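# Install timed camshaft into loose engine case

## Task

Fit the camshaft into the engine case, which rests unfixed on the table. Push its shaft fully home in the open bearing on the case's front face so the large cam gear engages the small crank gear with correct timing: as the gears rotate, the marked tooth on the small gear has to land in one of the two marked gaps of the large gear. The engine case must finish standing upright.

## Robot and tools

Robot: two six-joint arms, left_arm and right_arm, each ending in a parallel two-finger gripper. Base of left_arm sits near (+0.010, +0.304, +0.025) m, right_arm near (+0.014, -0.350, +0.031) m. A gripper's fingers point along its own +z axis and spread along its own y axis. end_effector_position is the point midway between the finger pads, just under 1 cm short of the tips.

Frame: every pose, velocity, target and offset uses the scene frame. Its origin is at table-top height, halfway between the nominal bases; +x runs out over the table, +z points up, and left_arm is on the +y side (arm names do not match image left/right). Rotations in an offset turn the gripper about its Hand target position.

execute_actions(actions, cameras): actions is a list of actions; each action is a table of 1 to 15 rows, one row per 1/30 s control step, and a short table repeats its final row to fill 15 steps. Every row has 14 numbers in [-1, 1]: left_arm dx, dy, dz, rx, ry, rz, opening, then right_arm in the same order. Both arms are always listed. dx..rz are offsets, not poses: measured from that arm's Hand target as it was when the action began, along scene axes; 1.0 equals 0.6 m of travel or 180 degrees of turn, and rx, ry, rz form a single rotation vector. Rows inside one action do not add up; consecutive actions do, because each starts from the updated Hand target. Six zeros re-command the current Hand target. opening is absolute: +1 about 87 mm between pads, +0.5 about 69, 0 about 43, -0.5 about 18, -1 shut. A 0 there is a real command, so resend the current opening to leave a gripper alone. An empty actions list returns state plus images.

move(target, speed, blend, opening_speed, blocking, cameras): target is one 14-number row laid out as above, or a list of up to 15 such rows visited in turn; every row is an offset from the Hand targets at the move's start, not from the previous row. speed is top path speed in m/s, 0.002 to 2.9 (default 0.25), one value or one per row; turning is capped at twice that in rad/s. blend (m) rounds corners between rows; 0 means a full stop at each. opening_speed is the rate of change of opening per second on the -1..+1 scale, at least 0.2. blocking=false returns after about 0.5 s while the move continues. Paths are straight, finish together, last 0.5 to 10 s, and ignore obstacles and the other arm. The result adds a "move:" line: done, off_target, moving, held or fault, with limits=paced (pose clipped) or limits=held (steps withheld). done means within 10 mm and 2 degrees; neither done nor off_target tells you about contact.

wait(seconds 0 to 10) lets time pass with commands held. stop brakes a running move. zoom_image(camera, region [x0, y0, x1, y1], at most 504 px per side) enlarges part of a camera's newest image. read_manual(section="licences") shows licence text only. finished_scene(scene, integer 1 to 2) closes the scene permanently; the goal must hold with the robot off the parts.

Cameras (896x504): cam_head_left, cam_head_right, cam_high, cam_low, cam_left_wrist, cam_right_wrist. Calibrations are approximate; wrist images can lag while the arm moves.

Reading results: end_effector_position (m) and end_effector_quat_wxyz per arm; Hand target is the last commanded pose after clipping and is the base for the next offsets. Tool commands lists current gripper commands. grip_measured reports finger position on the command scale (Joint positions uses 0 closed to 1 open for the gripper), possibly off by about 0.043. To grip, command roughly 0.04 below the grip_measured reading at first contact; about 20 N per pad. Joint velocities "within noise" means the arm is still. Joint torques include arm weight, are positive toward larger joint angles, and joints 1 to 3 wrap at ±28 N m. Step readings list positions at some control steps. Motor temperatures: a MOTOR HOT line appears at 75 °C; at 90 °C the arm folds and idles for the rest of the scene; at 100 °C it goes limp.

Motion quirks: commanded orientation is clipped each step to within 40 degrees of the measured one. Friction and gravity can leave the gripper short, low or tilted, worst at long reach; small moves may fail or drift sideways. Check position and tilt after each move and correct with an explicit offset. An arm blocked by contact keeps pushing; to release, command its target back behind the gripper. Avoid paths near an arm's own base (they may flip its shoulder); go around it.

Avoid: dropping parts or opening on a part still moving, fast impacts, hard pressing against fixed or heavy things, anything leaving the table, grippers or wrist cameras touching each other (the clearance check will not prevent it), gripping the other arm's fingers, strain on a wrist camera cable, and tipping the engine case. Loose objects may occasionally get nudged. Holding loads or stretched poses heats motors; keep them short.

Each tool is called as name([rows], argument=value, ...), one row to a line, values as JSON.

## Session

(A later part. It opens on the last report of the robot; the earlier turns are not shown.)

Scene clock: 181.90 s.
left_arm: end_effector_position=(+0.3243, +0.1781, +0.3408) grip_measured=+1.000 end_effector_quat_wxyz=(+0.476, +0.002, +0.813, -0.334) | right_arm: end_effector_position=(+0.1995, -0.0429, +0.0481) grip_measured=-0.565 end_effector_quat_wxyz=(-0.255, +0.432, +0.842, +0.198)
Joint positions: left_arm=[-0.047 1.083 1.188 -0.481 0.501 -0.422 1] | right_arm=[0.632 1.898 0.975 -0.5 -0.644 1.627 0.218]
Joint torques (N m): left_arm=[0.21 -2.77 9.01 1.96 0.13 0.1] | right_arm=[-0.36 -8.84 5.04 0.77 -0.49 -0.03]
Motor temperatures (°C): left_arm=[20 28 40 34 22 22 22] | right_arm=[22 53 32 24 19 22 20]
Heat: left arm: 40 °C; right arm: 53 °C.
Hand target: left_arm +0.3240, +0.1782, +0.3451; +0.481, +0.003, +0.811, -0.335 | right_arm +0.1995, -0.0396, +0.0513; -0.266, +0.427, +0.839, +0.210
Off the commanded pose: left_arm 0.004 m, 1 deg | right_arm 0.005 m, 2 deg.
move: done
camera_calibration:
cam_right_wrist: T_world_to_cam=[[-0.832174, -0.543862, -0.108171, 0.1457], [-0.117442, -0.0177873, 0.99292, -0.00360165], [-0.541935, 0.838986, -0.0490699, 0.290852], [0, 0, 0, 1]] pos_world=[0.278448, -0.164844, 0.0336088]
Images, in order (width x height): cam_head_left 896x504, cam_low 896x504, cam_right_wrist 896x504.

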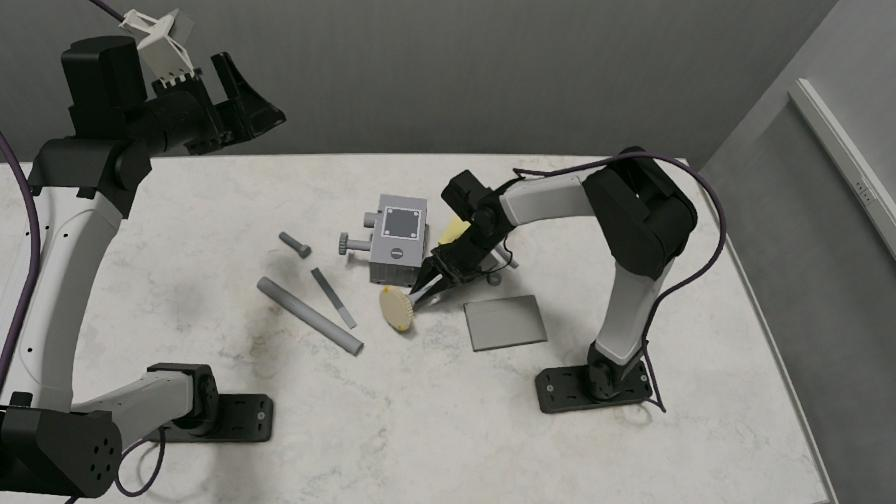

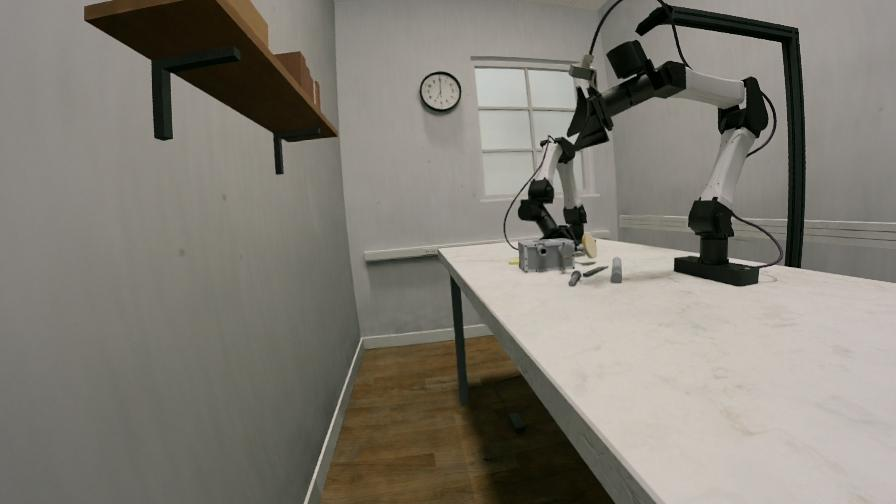

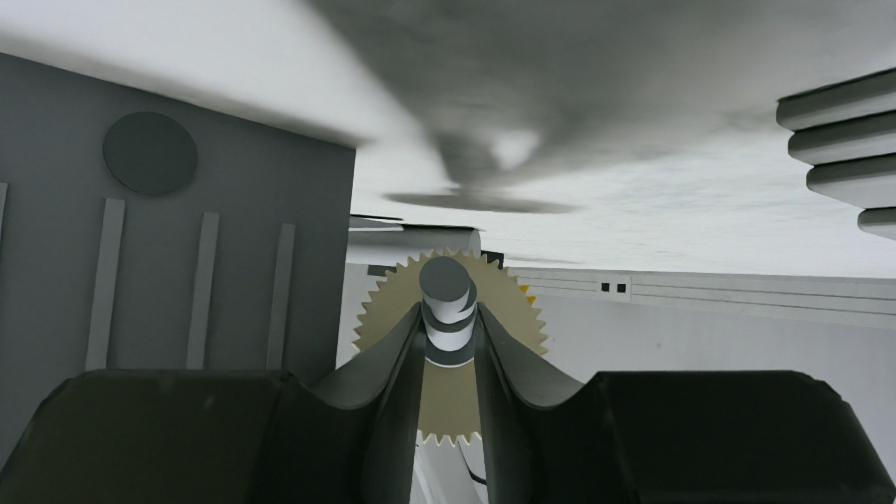

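move([
  [0,0,0,0,0,0,1,0,0,0,-0.049,-0.045,0,-0.95],
  [0,0,0,0,0,0,1,0,0,-0.045,-0.049,-0.045,0,-0.95],
], speed=0.1, cameras=["cam_head_left","cam_low","cam_right_wrist"])

zoom_image(camera="cam_low", region=[500, 180, 680, 300])

Scene clock: 200.07 s.
left_arm: end_effector_position=(+0.3243, +0.1781, +0.3408) grip_measured=+1.000 end_effector_quat_wxyz=(+0.476, +0.002, +0.813, -0.334) | right_arm: end_effector_position=(+0.1996, -0.0407, +0.0297) grip_measured=-0.565 end_effector_quat_wxyz=(-0.173, +0.426, +0.870, +0.176)
Joint positions: left_arm=[-0.047 1.083 1.188 -0.481 0.501 -0.422 1] | right_arm=[0.707 1.875 0.954 -0.448 -0.46 1.664 0.218]
Joint torques (N m): left_arm=[0.16 -2.78 8.98 1.97 0.11 0.11] | right_arm=[0.2 -7.8 4.74 0.86 -0.05 0.12]
Heat: left arm: 40 °C; right arm: 51 °C.
Hand target: left_arm +0.3240, +0.1782, +0.3451; +0.481, +0.003, +0.811, -0.335 | right_arm +0.1995, -0.0396, +0.0243; -0.173, +0.430, +0.869, +0.174
Off the commanded pose: left_arm 0.004 m, 1 deg | right_arm 0.006 m, 1 deg.
move: done
camera_calibration:
cam_right_wrist: T_world_to_cam=[[-0.807305, -0.569245, -0.155626, 0.140406], [-0.251982, 0.0940456, 0.963151, 0.0470645], [-0.533633, 0.816772, -0.219363, 0.290671], [0, 0, 0, 1]] pos_world=[0.280321, -0.161912, 0.0402831]
Images, in order (width x height): cam_head_left 896x504, cam_low 896x504, cam_right_wrist 896x504.

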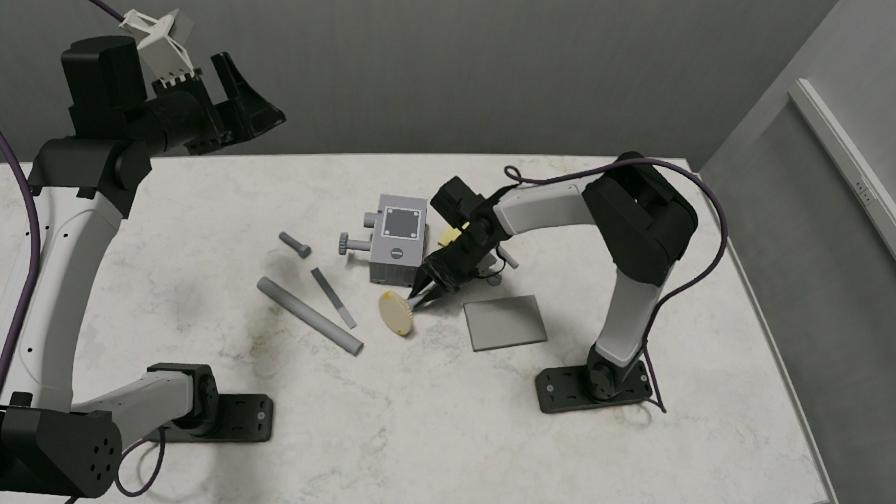

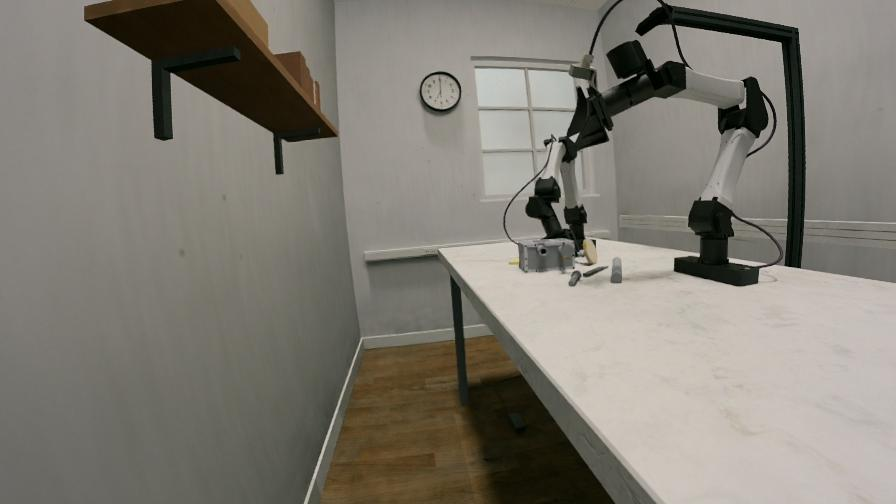

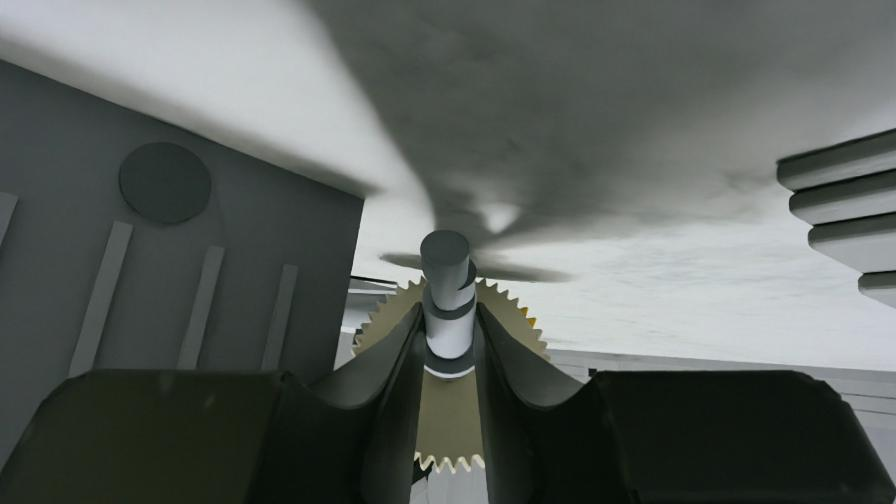

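Scaled by 2.800.

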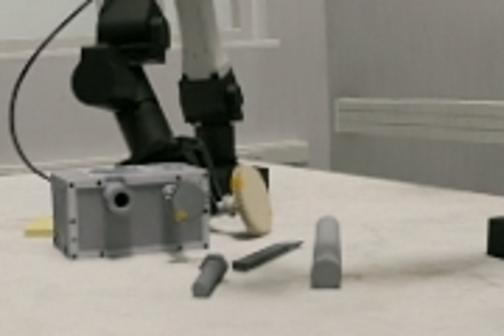

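move([
  [0,0,0,0,0,0,1,0,0,-0.007,-0.012,-0.011,0,-0.95],
  [0,0,0,0,0,0,1,0,0,-0.014,0.008,0.007,0,-0.95],
  [0,0,0,0,0,0,1,0,0,-0.014,0.008,0.007,0,-0.2],
], speed=0.06, opening_speed=0.3, cameras=["cam_low","cam_right_wrist"])

zoom_image(camera="cam_low", region=[500, 180, 680, 300])

Scene clock: 207.73 s.
left_arm: end_effector_position=(+0.3243, +0.1781, +0.3408) grip_measured=+1.000 end_effector_quat_wxyz=(+0.476, +0.002, +0.813, -0.334) | right_arm: end_effector_position=(+0.1967, -0.0385, +0.0247) grip_measured=-0.201 end_effector_quat_wxyz=(-0.190, +0.417, +0.869, +0.185)
Joint positions: left_arm=[-0.047 1.083 1.188 -0.481 0.501 -0.422 1] | right_arm=[0.7 1.903 0.944 -0.412 -0.502 1.644 0.4]
Joint torques (N m): left_arm=[0.13 -2.77 8.94 1.99 0.13 0.12] | right_arm=[-0.47 -7.34 4.15 0.95 0 0.24]
Heat: left arm: 40 °C; right arm: 50 °C.
Hand target: left_arm +0.3240, +0.1782, +0.3451; +0.481, +0.003, +0.811, -0.335 | right_arm +0.1994, -0.0397, +0.0158; -0.188, +0.430, +0.865, +0.180
Off the commanded pose: left_arm 0.004 m, 1 deg | right_arm 0.009 m, 2 deg.
move: done
camera_calibration:
cam_right_wrist: T_world_to_cam=[[-0.799547, -0.579081, -0.159339, 0.136787], [-0.234563, 0.0568408, 0.970438, 0.0459374], [-0.552905, 0.813286, -0.181278, 0.288962], [0, 0, 0, 1]] pos_world=[0.279911, -0.158409, 0.0295983]
Images, in order (width x height): cam_low 896x504, cam_right_wrist 896x504.

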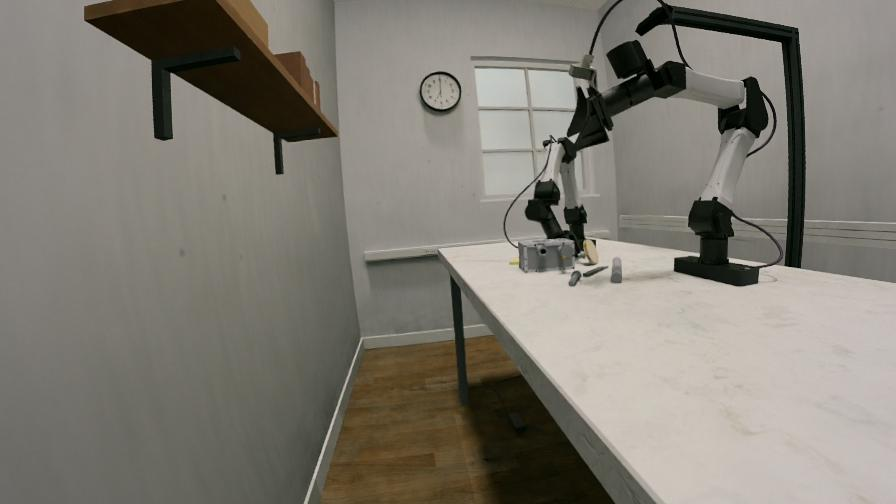

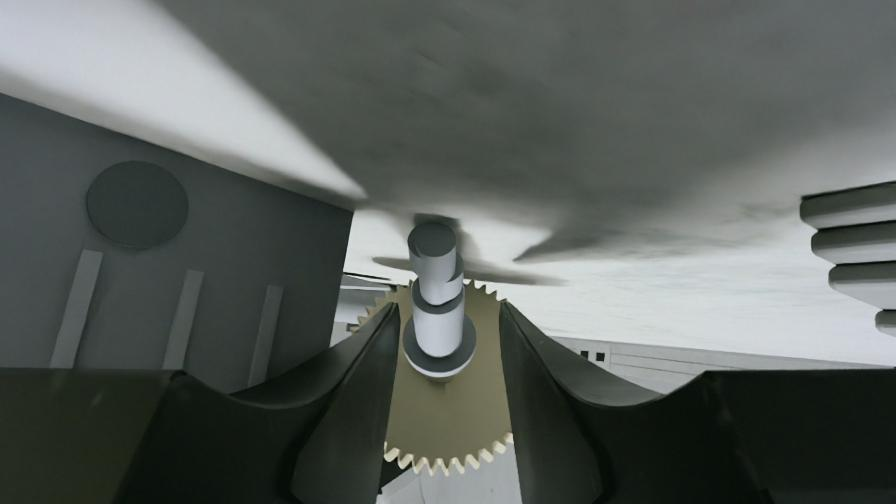

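Scaled by 2.800.

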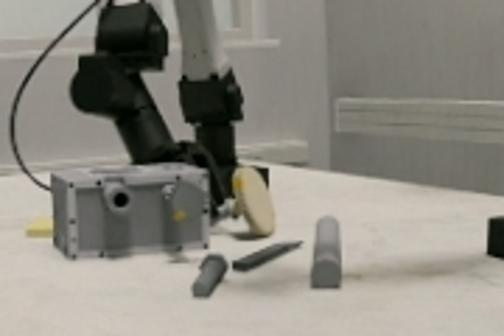

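move([
  [0,0,0,0,0,0,1,0.03,-0.11,0.2,0,0,0,-0.2],
  [0,0,0,0,0,0,0.3,0.18,-0.3,0.4,0.1,0.1,-0.1,-0.2],
], cameras=[])

move(target=[-0.223,-0.35,-0.292,0.1786,0.4436,0.2608,0.2,0,0,0,0,0,0,-0.2], cameras=["cam_head_left","cam_left_wrist","cam_low"])

zoom_image(camera="cam_head_left", region=[320, 180, 480, 370])

Scene clock: 230.07 s.
left_arm: end_effector_position=(+0.3243, +0.1781, +0.3408) grip_measured=+0.300 end_effector_quat_wxyz=(+0.476, +0.002, +0.813, -0.334) | right_arm: end_effector_position=(+0.3065, -0.2209, +0.2432) grip_measured=-0.200 end_effector_quat_wxyz=(-0.313, +0.578, +0.691, +0.300)
Joint positions: left_arm=[-0.047 1.083 1.188 -0.481 0.501 -0.422 0.65] | right_arm=[-0.104 1.806 1.529 -1.554 -0.869 1.168 0.4]
Joint torques (N m): left_arm=[0.17 -2.77 8.95 1.99 0.14 0.1] | right_arm=[0.02 -10.63 8.25 -0.15 -0.4 0.04]
Motor temperatures (°C): left_arm=[20 28 40 35 22 22 22] | right_arm=[22 48 30 24 19 22 20]
Heat: left arm: 40 °C; right arm: 48 °C.
Hand target: left_arm +0.3240, +0.1782, +0.3451; +0.481, +0.003, +0.811, -0.335 | right_arm +0.3074, -0.2197, +0.2558; -0.354, +0.547, +0.709, +0.270
Off the commanded pose: left_arm 0.004 m, 1 deg | right_arm 0.013 m, 7 deg.
joint sent to its limit (right arm) — joint 4 (wrist pitch), lower limit. The joint targets are off in orientation, not in position.
move: off_target (right_arm)
No camera images: "cameras" was empty.

Scene clock: 234.30 s.
left_arm: end_effector_position=(+0.1913, -0.0270, +0.1650) grip_measured=+0.200 end_effector_quat_wxyz=(-0.041, -0.389, +0.920, +0.030) | right_arm: end_effector_position=(+0.3065, -0.2209, +0.2432) grip_measured=-0.200 end_effector_quat_wxyz=(-0.313, +0.578, +0.691, +0.300)
Joint positions: left_arm=[-0.893 2.03 1.933 -1.553 0.066 -1.725 0.6] | right_arm=[-0.104 1.806 1.529 -1.554 -0.869 1.168 0.4]
Joint torques (N m): left_arm=[-0.12 -8.25 9.33 0.01 0.16 -0.07] | right_arm=[0.08 -10.61 8.27 -0.14 -0.41 0.03]
Heat: left arm: 40 °C; right arm: 49 °C.
Hand target: left_arm +0.1901, -0.0318, +0.1699; -0.063, -0.377, +0.911, +0.153 | right_arm +0.3074, -0.2197, +0.2558; -0.354, +0.547, +0.709, +0.270
Off the commanded pose: left_arm 0.007 m, 14 deg | right_arm 0.013 m, 7 deg.
joint sent to its limit (left arm) — joint 4 (wrist pitch), lower limit. The joint targets are off in orientation, not in position.
joint sent to its limit (right arm) — joint 4 (wrist pitch), lower limit. The joint targets are off in orientation, not in position.
move: off_target (left_arm, right_arm)
camera_calibration:
cam_left_wrist: T_world_to_cam=[[0.700529, -0.706578, -0.100037, -0.135161], [-0.345823, -0.458747, 0.81851, -0.0632392], [-0.624232, -0.538795, -0.565716, 0.344978], [0, 0, 0, 1]] pos_world=[0.288161, 0.0613597, 0.2334]
Images, in order (width x height): cam_head_left 896x504, cam_low 896x504, cam_left_wrist 896x504.

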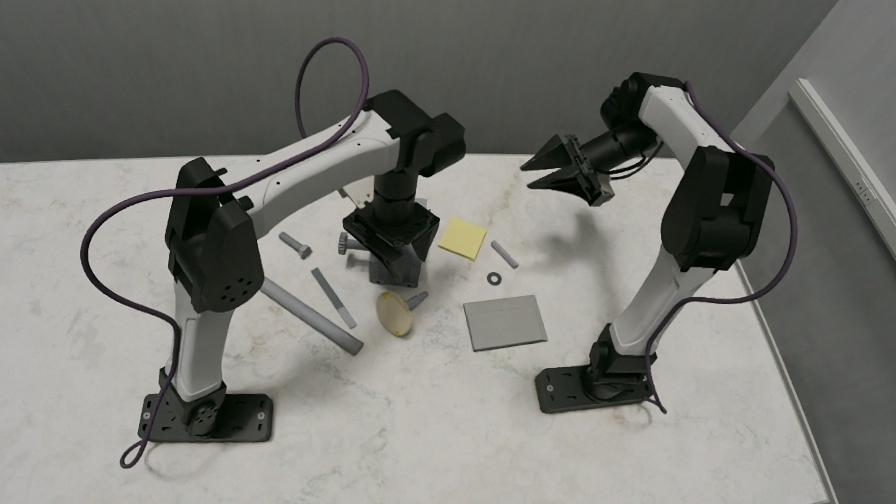

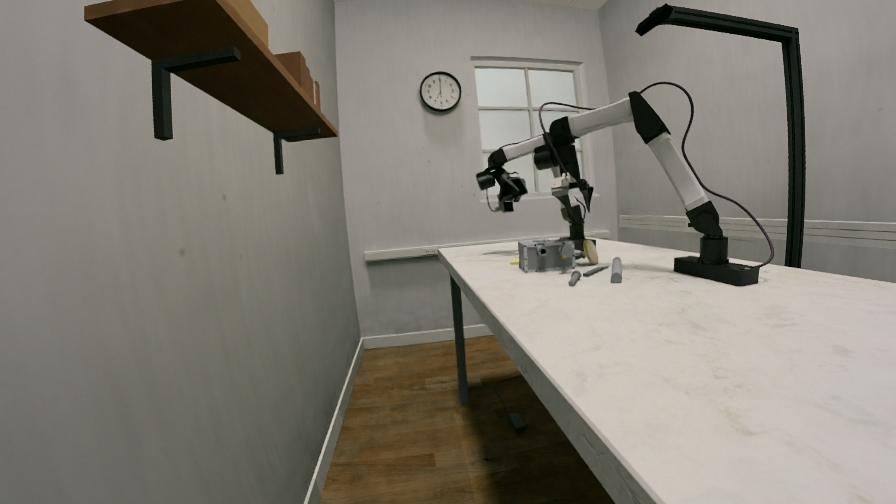

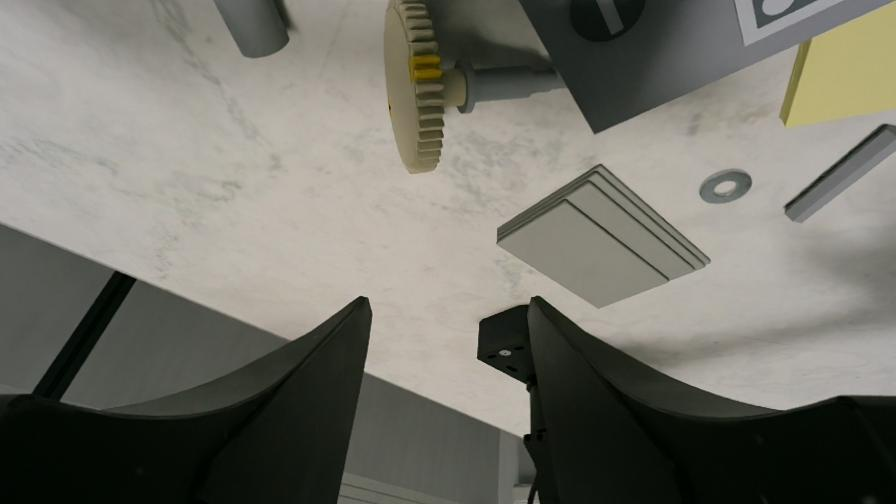

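Scaled by 2.653.

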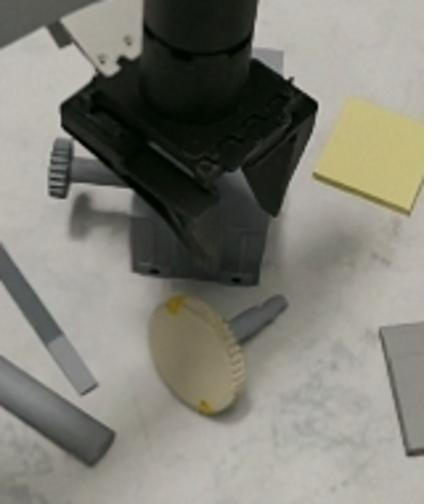

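move([
  [-0.04,0.01,-0.08,0,0,-0.043,0.2,0,0,0,0,0,0,-0.2],
  [-0.04,0.01,-0.17,0,0,-0.043,0.2,0,0,0,0,0,0,-0.2],
], speed=0.15, cameras=["cam_head_left","cam_left_wrist","cam_head_right"])

zoom_image(camera="cam_head_left", region=[320, 220, 480, 370])

Scene clock: 251.53 s.
left_arm: end_effector_position=(+0.1655, -0.0257, +0.0722) grip_measured=+0.200 end_effector_quat_wxyz=(-0.062, -0.322, +0.932, +0.156) | right_arm: end_effector_position=(+0.3065, -0.2209, +0.2432) grip_measured=-0.200 end_effector_quat_wxyz=(-0.313, +0.578, +0.691, +0.300)
Joint positions: left_arm=[-0.958 2.267 1.892 -1.53 0.045 -1.651 0.6] | right_arm=[-0.104 1.806 1.529 -1.554 -0.869 1.168 0.4]
Joint torques (N m): left_arm=[-0.54 -10.02 5.74 -0.19 -0.17 0.09] | right_arm=[0.03 -10.7 8.25 -0.14 -0.4 0.04]
Heat: left arm: 40 °C; right arm: 49 °C.
Hand target: left_arm +0.1661, -0.0258, +0.0679; -0.053, -0.315, +0.935, +0.157 | right_arm +0.3074, -0.2197, +0.2558; -0.354, +0.547, +0.709, +0.270
Off the commanded pose: left_arm 0.004 m, 1 deg | right_arm 0.013 m, 7 deg.
joint sent to its limit (right arm) — joint 4 (wrist pitch), lower limit. The joint targets are off in orientation, not in position.
move: off_target (right_arm)
camera_calibration:
cam_left_wrist: T_world_to_cam=[[0.565502, -0.750234, -0.342574, -0.0867161], [-0.309347, -0.577989, 0.755138, -0.000179529], [-0.764533, -0.321058, -0.558937, 0.305328], [0, 0, 0, 1]] pos_world=[0.282416, 0.0328668, 0.141088]
Images, in order (width x height): cam_head_left 896x504, cam_head_right 896x504, cam_left_wrist 896x504.

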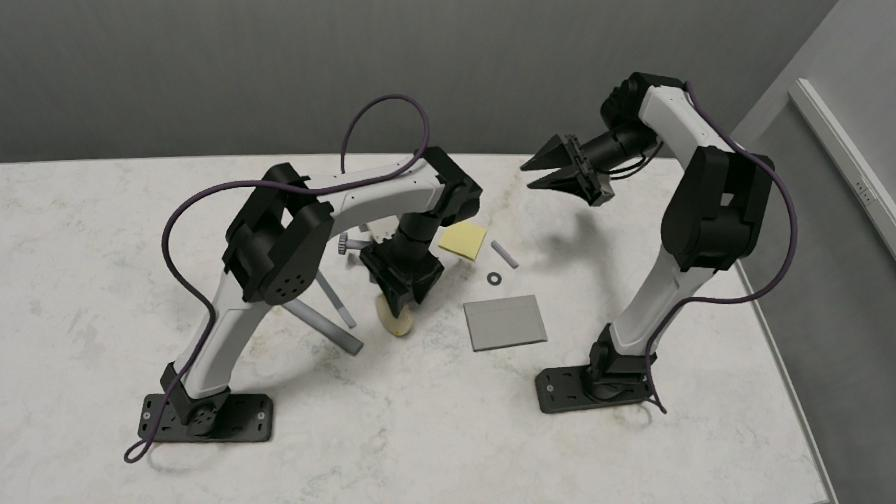

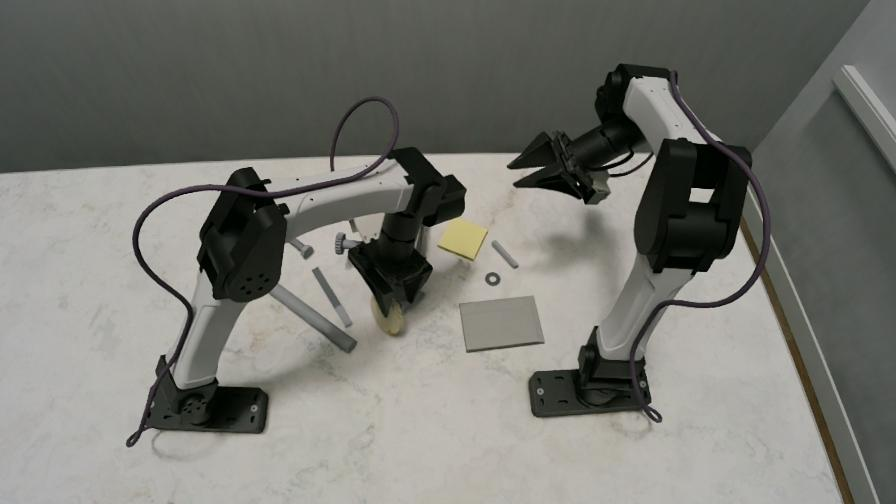

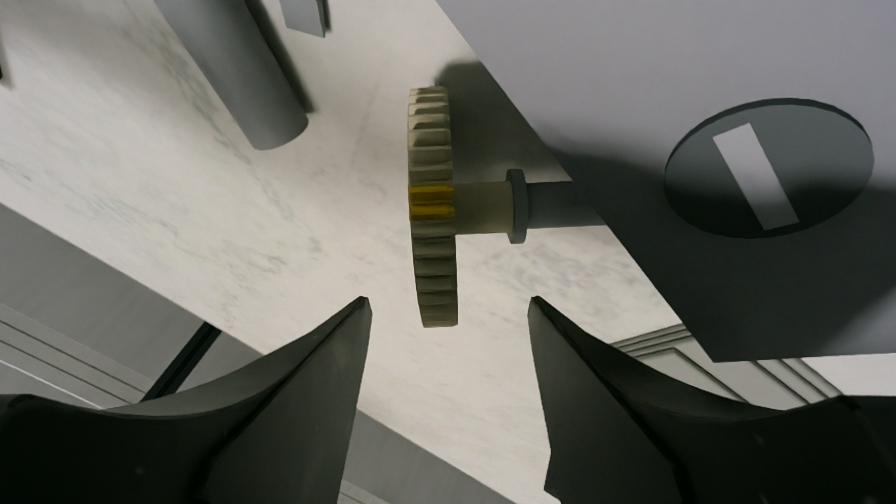

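Scaled by 3.150.

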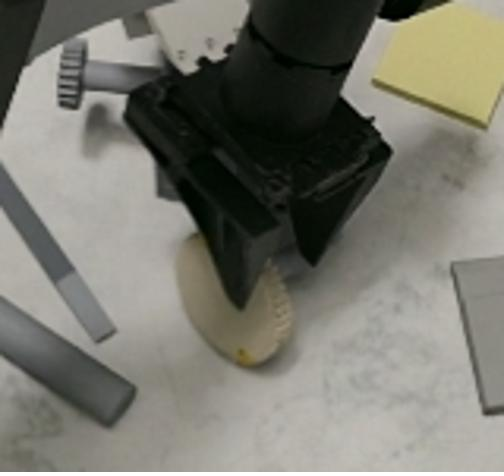

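move([
  [0.004,0.015,-0.022,0,0,0,0.2,0,0,0,0,0,0,-0.2],
  [0.004,0.015,-0.022,0,0,0,-0.95,0,0,0,0,0,0,-0.2],
], speed=0.1, opening_speed=0.5, cameras=["cam_head_left","cam_left_wrist"])

zoom_image(camera="cam_head_left", region=[320, 220, 480, 370])

Scene clock: 264.50 s.
left_arm: end_effector_position=(+0.1639, -0.0202, +0.0555) grip_measured=-0.616 end_effector_quat_wxyz=(-0.061, -0.313, +0.934, +0.160) | right_arm: end_effector_position=(+0.3065, -0.2209, +0.2432) grip_measured=-0.200 end_effector_quat_wxyz=(-0.313, +0.578, +0.691, +0.300)
Joint positions: left_arm=[-0.957 2.267 1.822 -1.468 0.038 -1.633 0.192] | right_arm=[-0.104 1.806 1.529 -1.554 -0.869 1.168 0.4]
Joint torques (N m): left_arm=[0.94 -11.36 4.71 -0.2 -0.16 0.07] | right_arm=[0.02 -10.71 8.27 -0.15 -0.41 0.03]
Motor temperatures (°C): left_arm=[20 33 40 31 22 22 22] | right_arm=[22 49 33 23 19 22 20]
Heat: left arm: 40 °C; right arm: 49 °C.
Hand target: left_arm +0.1684, -0.0168, +0.0547; -0.053, -0.315, +0.935, +0.157 | right_arm +0.3074, -0.2197, +0.2558; -0.354, +0.547, +0.709, +0.270
Off the commanded pose: left_arm 0.006 m, 1 deg | right_arm 0.013 m, 7 deg.
joint sent to its limit (right arm) — joint 4 (wrist pitch), lower limit. The joint targets are off in orientation, not in position.
move: off_target (right_arm)
camera_calibration:
cam_left_wrist: T_world_to_cam=[[0.550701, -0.75828, -0.348911, -0.0847599], [-0.317214, -0.576768, 0.752804, 0.0164906], [-0.772077, -0.303891, -0.558164, 0.298083], [0, 0, 0, 1]] pos_world=[0.282052, 0.0358243, 0.124392]
Images, in order (width x height): cam_head_left 896x504, cam_left_wrist 896x504.

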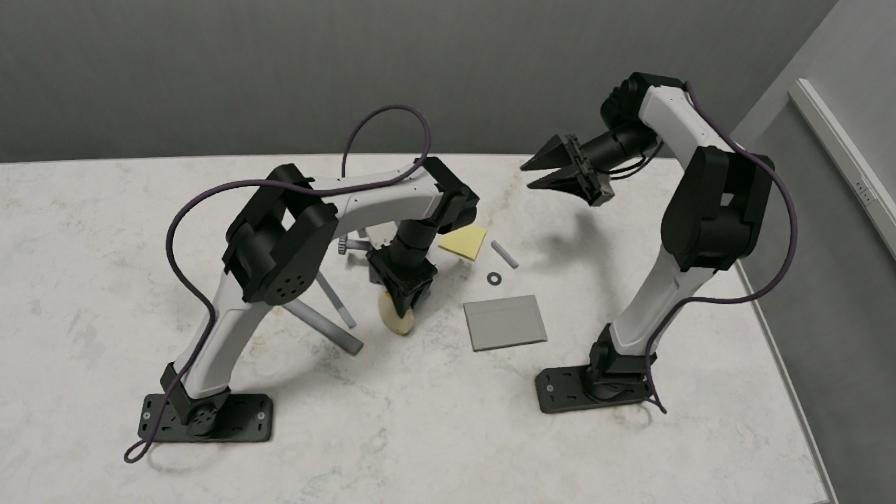

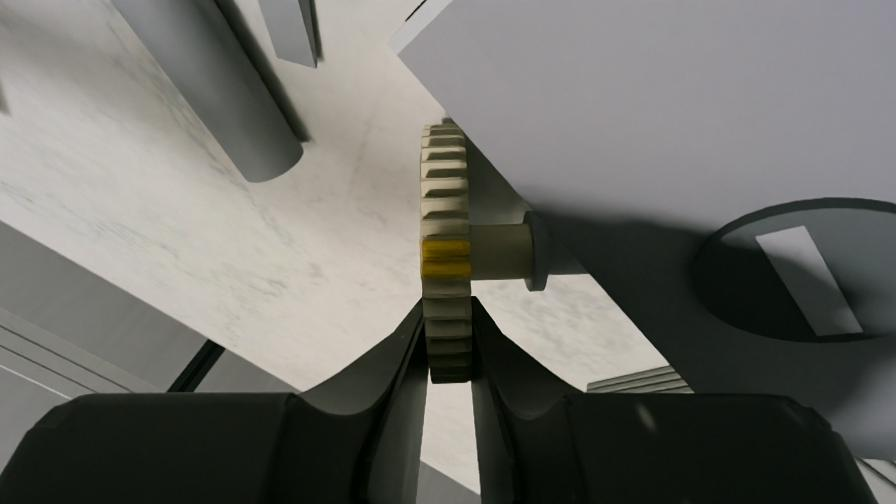

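Scaled by 3.150.

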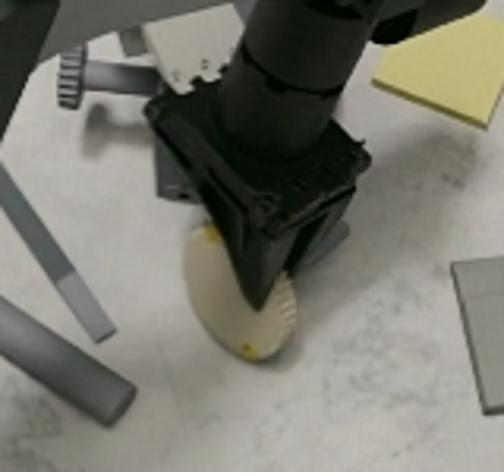

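move([
  [0,0,0.25,0,0,0,-0.9,0,0,0,0,0,0,-0.2],
  [0.323,0.278,0.25,-0.106,-0.0254,-0.262,-0.9,0,0,0,0,0,0,-0.2],
], speed=0.3, cameras=["cam_head_left","cam_left_wrist","cam_low"])

zoom_image(camera="cam_low", region=[515, 230, 585, 280])

zoom_image(camera="cam_left_wrist", region=[350, 50, 600, 400])

Scene clock: 288.67 s.
left_arm: end_effector_position=(+0.3581, +0.1505, +0.1988) grip_measured=-0.617 end_effector_quat_wxyz=(+0.054, +0.083, +0.995, -0.026) | right_arm: end_effector_position=(+0.3065, -0.2209, +0.2432) grip_measured=-0.200 end_effector_quat_wxyz=(-0.313, +0.578, +0.691, +0.300)
Joint positions: left_arm=[-0.347 2.104 2.209 -1.558 0.017 -0.218 0.191] | right_arm=[-0.104 1.806 1.529 -1.554 -0.869 1.168 0.4]
Joint torques (N m): left_arm=[-0.16 -9.17 10.15 0.54 -0.07 0.14] | right_arm=[-0.03 -10.66 8.18 -0.16 -0.41 0.03]
Heat: left arm: 38 °C; right arm: 49 °C.
Hand target: left_arm +0.3622, +0.1499, +0.2047; +0.000, +0.090, +0.996, +0.000 | right_arm +0.3074, -0.2197, +0.2558; -0.354, +0.547, +0.709, +0.270
Off the commanded pose: left_arm 0.007 m, 7 deg | right_arm 0.013 m, 7 deg.
joint sent to its limit (left arm) — joint 4 (wrist pitch), lower limit. The joint targets are off in orientation, not in position.
joint sent to its limit (right arm) — joint 4 (wrist pitch), lower limit. The joint targets are off in orientation, not in position.
move: off_target (left_arm, right_arm)
camera_calibration:
cam_left_wrist: T_world_to_cam=[[-0.18053, -0.983187, 0.027434, 0.208613], [-0.682003, 0.145228, 0.716785, 0.0978267], [-0.708717, 0.110691, -0.696755, 0.522397], [0, 0, 0, 1]] pos_world=[0.474611, 0.133074, 0.288139]
Images, in order (width x height): cam_head_left 896x504, cam_low 896x504, cam_left_wrist 896x504.

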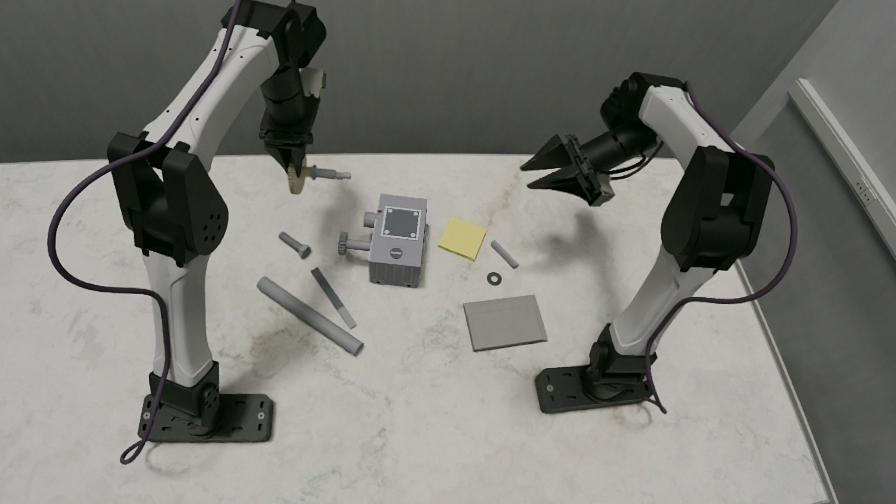

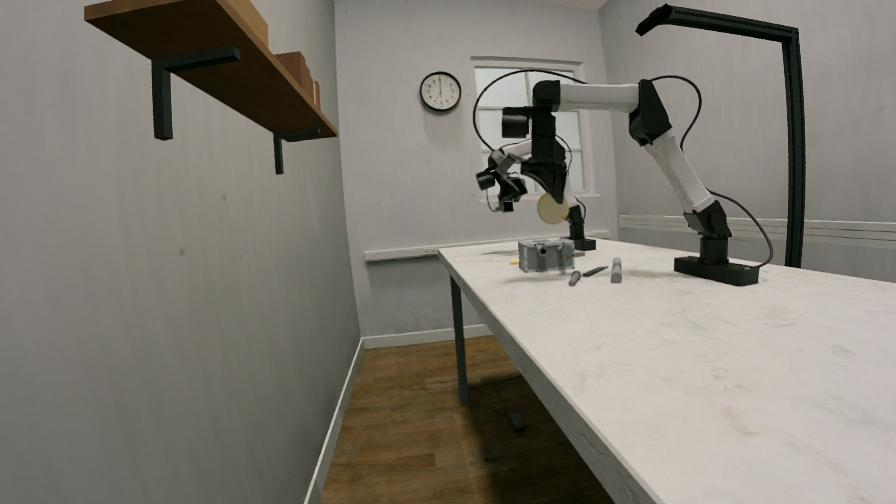

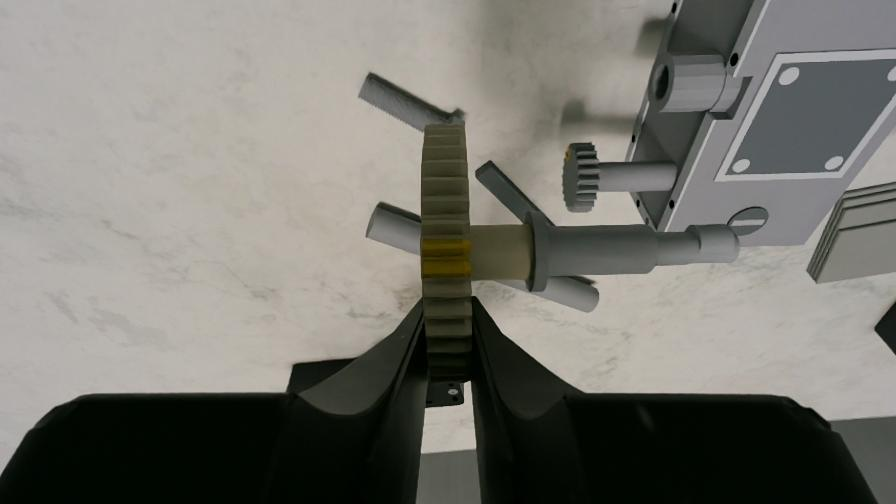

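Scaled by 7.200.

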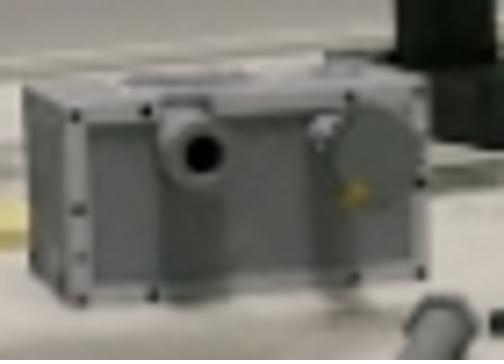

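Scaled by 1.440.

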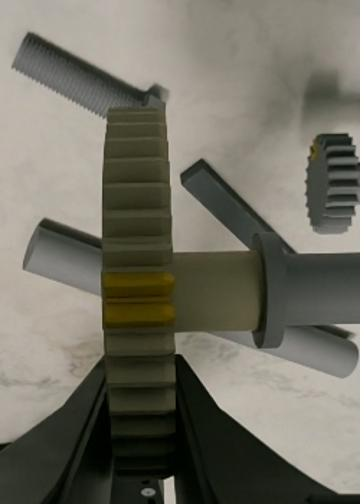

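move(target=[0,-0.035,-0.192,0,0,0,-0.9,0,0,0,0,0,0,-0.2], speed=0.15, cameras=["cam_head_left","cam_left_wrist","cam_low"])

zoom_image(camera="cam_low", region=[505, 210, 605, 280])

zoom_image(camera="cam_head_left", region=[280, 170, 440, 290])

Scene clock: 309.43 s.
left_arm: end_effector_position=(+0.3608, +0.1299, +0.0908) grip_measured=-0.617 end_effector_quat_wxyz=(-0.005, +0.091, +0.996, -0.005) | right_arm: end_effector_position=(+0.3065, -0.2209, +0.2432) grip_measured=-0.200 end_effector_quat_wxyz=(-0.313, +0.578, +0.691, +0.300)
Joint positions: left_arm=[-0.393 2.23 1.962 -1.309 0.012 -0.246 0.191] | right_arm=[-0.104 1.806 1.529 -1.554 -0.869 1.168 0.4]
Joint torques (N m): left_arm=[-0.29 -10.81 6.71 0.53 -0.1 -0.01] | right_arm=[0.02 -10.65 8.23 -0.15 -0.4 0.04]
Heat: left arm: 39 °C; right arm: 49 °C.
Hand target: left_arm +0.3623, +0.1291, +0.0895; +0.000, +0.090, +0.996, +0.000 | right_arm +0.3074, -0.2197, +0.2558; -0.354, +0.547, +0.709, +0.270
Off the commanded pose: left_arm 0.002 m, 1 deg | right_arm 0.013 m, 7 deg.
joint sent to its limit (right arm) — joint 4 (wrist pitch), lower limit. The joint targets are off in orientation, not in position.
move: off_target (right_arm)
camera_calibration:
cam_left_wrist: T_world_to_cam=[[-0.196425, -0.980515, -0.00288848, 0.199906], [-0.593352, 0.116519, 0.796465, 0.144618], [-0.780609, 0.158159, -0.604678, 0.462827], [0, 0, 0, 1]] pos_world=[0.486363, 0.10596, 0.165255]
Images, in order (width x height): cam_head_left 896x504, cam_low 896x504, cam_left_wrist 896x504.

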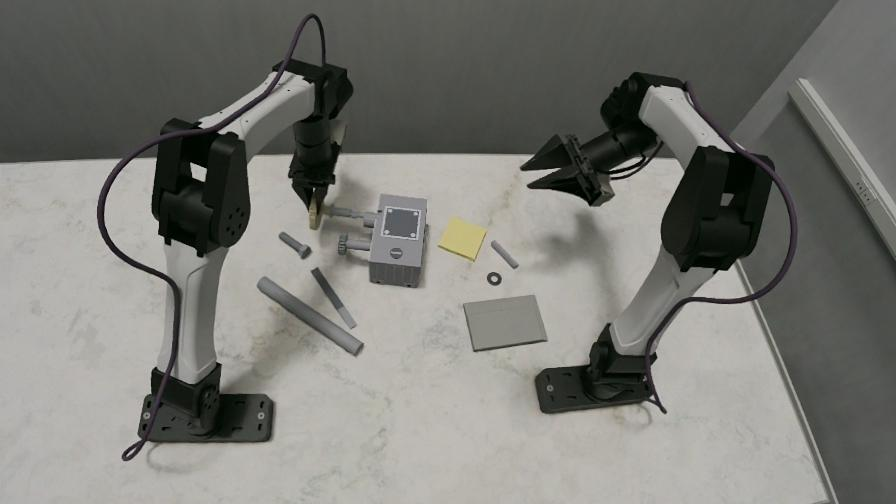

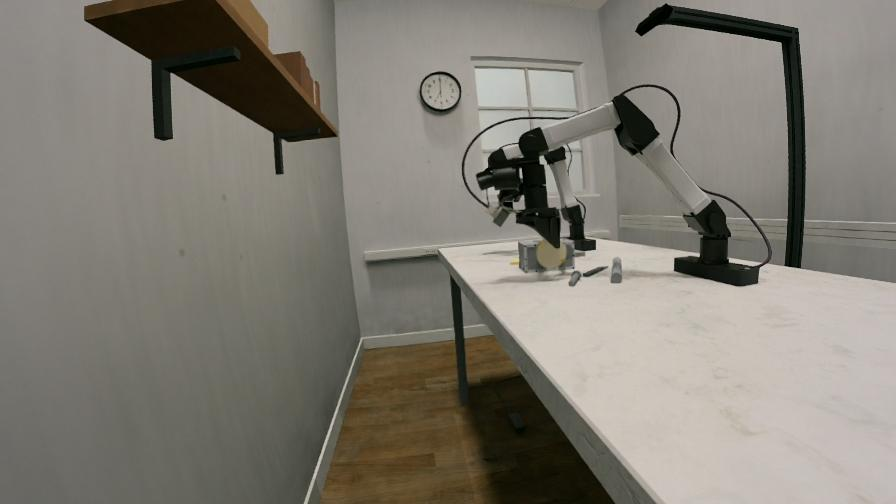

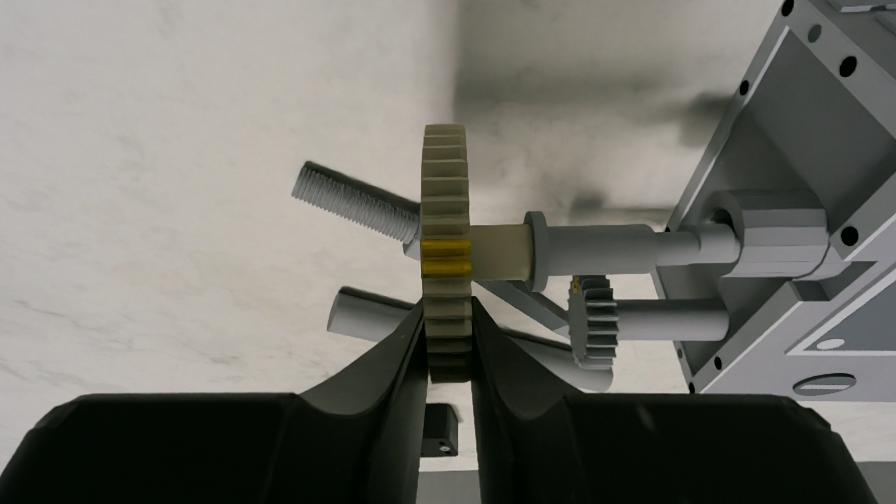

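Scaled by 5.040.

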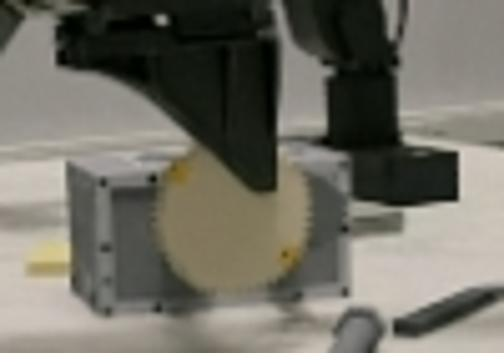

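Scaled by 3.150.

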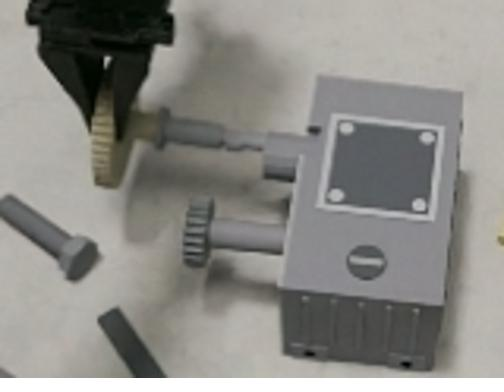

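zoom_image(camera="cam_left_wrist", region=[500, 150, 896, 400])

zoom_image(camera="cam_head_left", region=[300, 190, 400, 260])

Scaled by 1.273.

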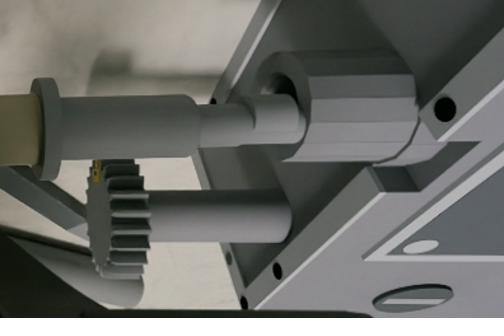

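Scaled by 5.040.

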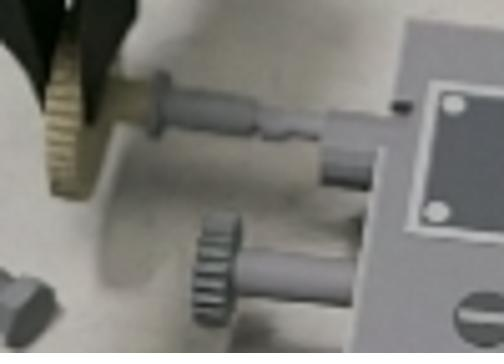

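move(target=[-0.013,-0.002,-0.013,-0.008,0,0.015,-0.9,0,0,0,0,0,0,-0.2], speed=0.1, cameras=["cam_head_left","cam_left_wrist"])

zoom_image(camera="cam_left_wrist", region=[500, 150, 896, 400])

zoom_image(camera="cam_head_left", region=[300, 190, 400, 260])

Scene clock: 329.83 s.
left_arm: end_effector_position=(+0.3531, +0.1315, +0.0682) grip_measured=-0.617 end_effector_quat_wxyz=(-0.017, +0.069, +0.997, +0.000) | right_arm: end_effector_position=(+0.3065, -0.2209, +0.2432) grip_measured=-0.200 end_effector_quat_wxyz=(-0.313, +0.578, +0.691, +0.300)
Joint positions: left_arm=[-0.393 2.23 1.867 -1.24 0.012 -0.289 0.191] | right_arm=[-0.104 1.806 1.529 -1.554 -0.869 1.168 0.4]
Joint torques (N m): left_arm=[0.05 -14.41 6.11 0.48 0.12 -0.02] | right_arm=[0.03 -10.71 8.23 -0.15 -0.4 0.04]
Motor temperatures (°C): left_arm=[20 43 38 29 22 22 23] | right_arm=[22 50 34 22 19 22 20]
Heat: left arm: 43 °C; right arm: 50 °C.
Hand target: left_arm +0.3546, +0.1278, +0.0817; +0.001, +0.066, +0.998, -0.013 | right_arm +0.3074, -0.2197, +0.2558; -0.354, +0.547, +0.709, +0.270
Off the commanded pose: left_arm 0.014 m, 3 deg | right_arm 0.013 m, 7 deg.
joint sent to its limit (right arm) — joint 4 (wrist pitch), lower limit. The joint targets are off in orientation, not in position.
move: off_target (left_arm, right_arm)
camera_calibration:
cam_left_wrist: T_world_to_cam=[[-0.153797, -0.988046, -0.0105424, 0.18641], [-0.578985, 0.0814677, 0.811258, 0.156422], [-0.800701, 0.130873, -0.584594, 0.452159], [0, 0, 0, 1]] pos_world=[0.48128, 0.112263, 0.139396]
Images, in order (width x height): cam_head_left 896x504, cam_left_wrist 896x504.

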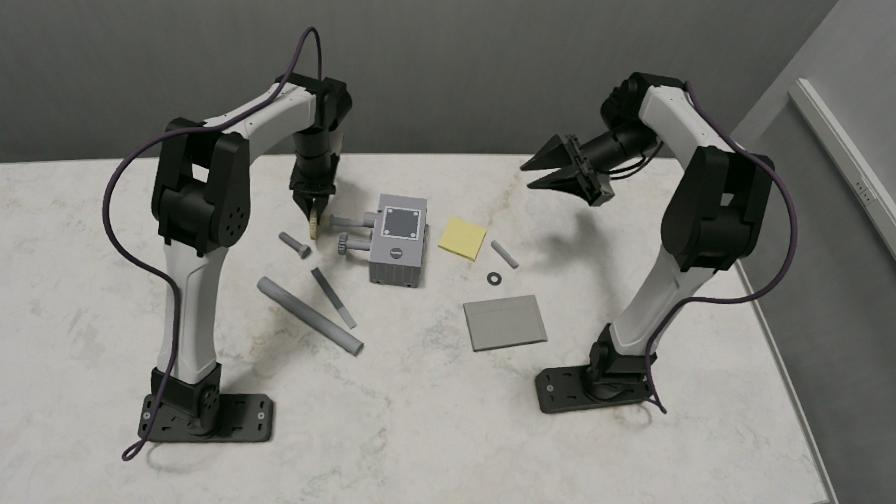

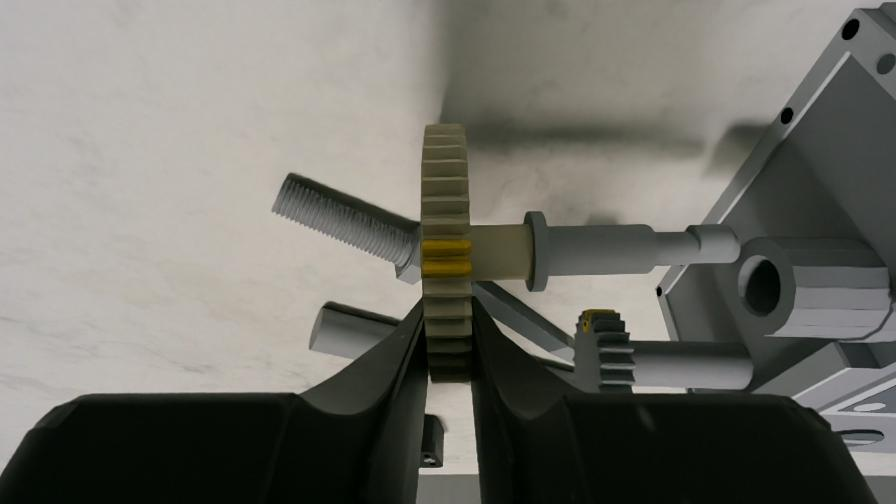

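Scaled by 1.273.

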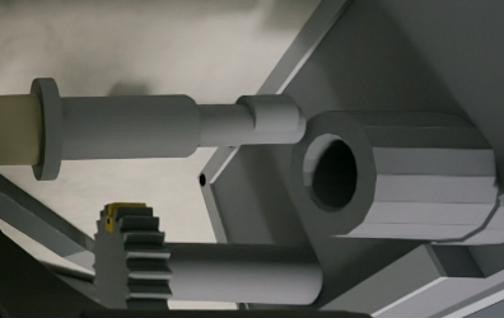

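Scaled by 5.040.

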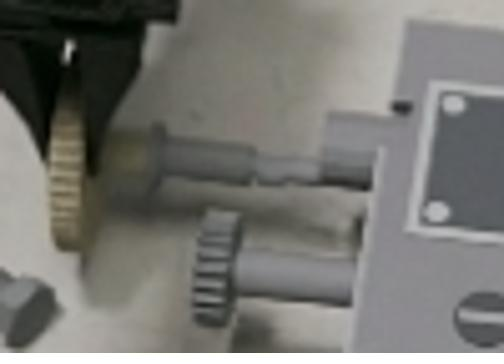

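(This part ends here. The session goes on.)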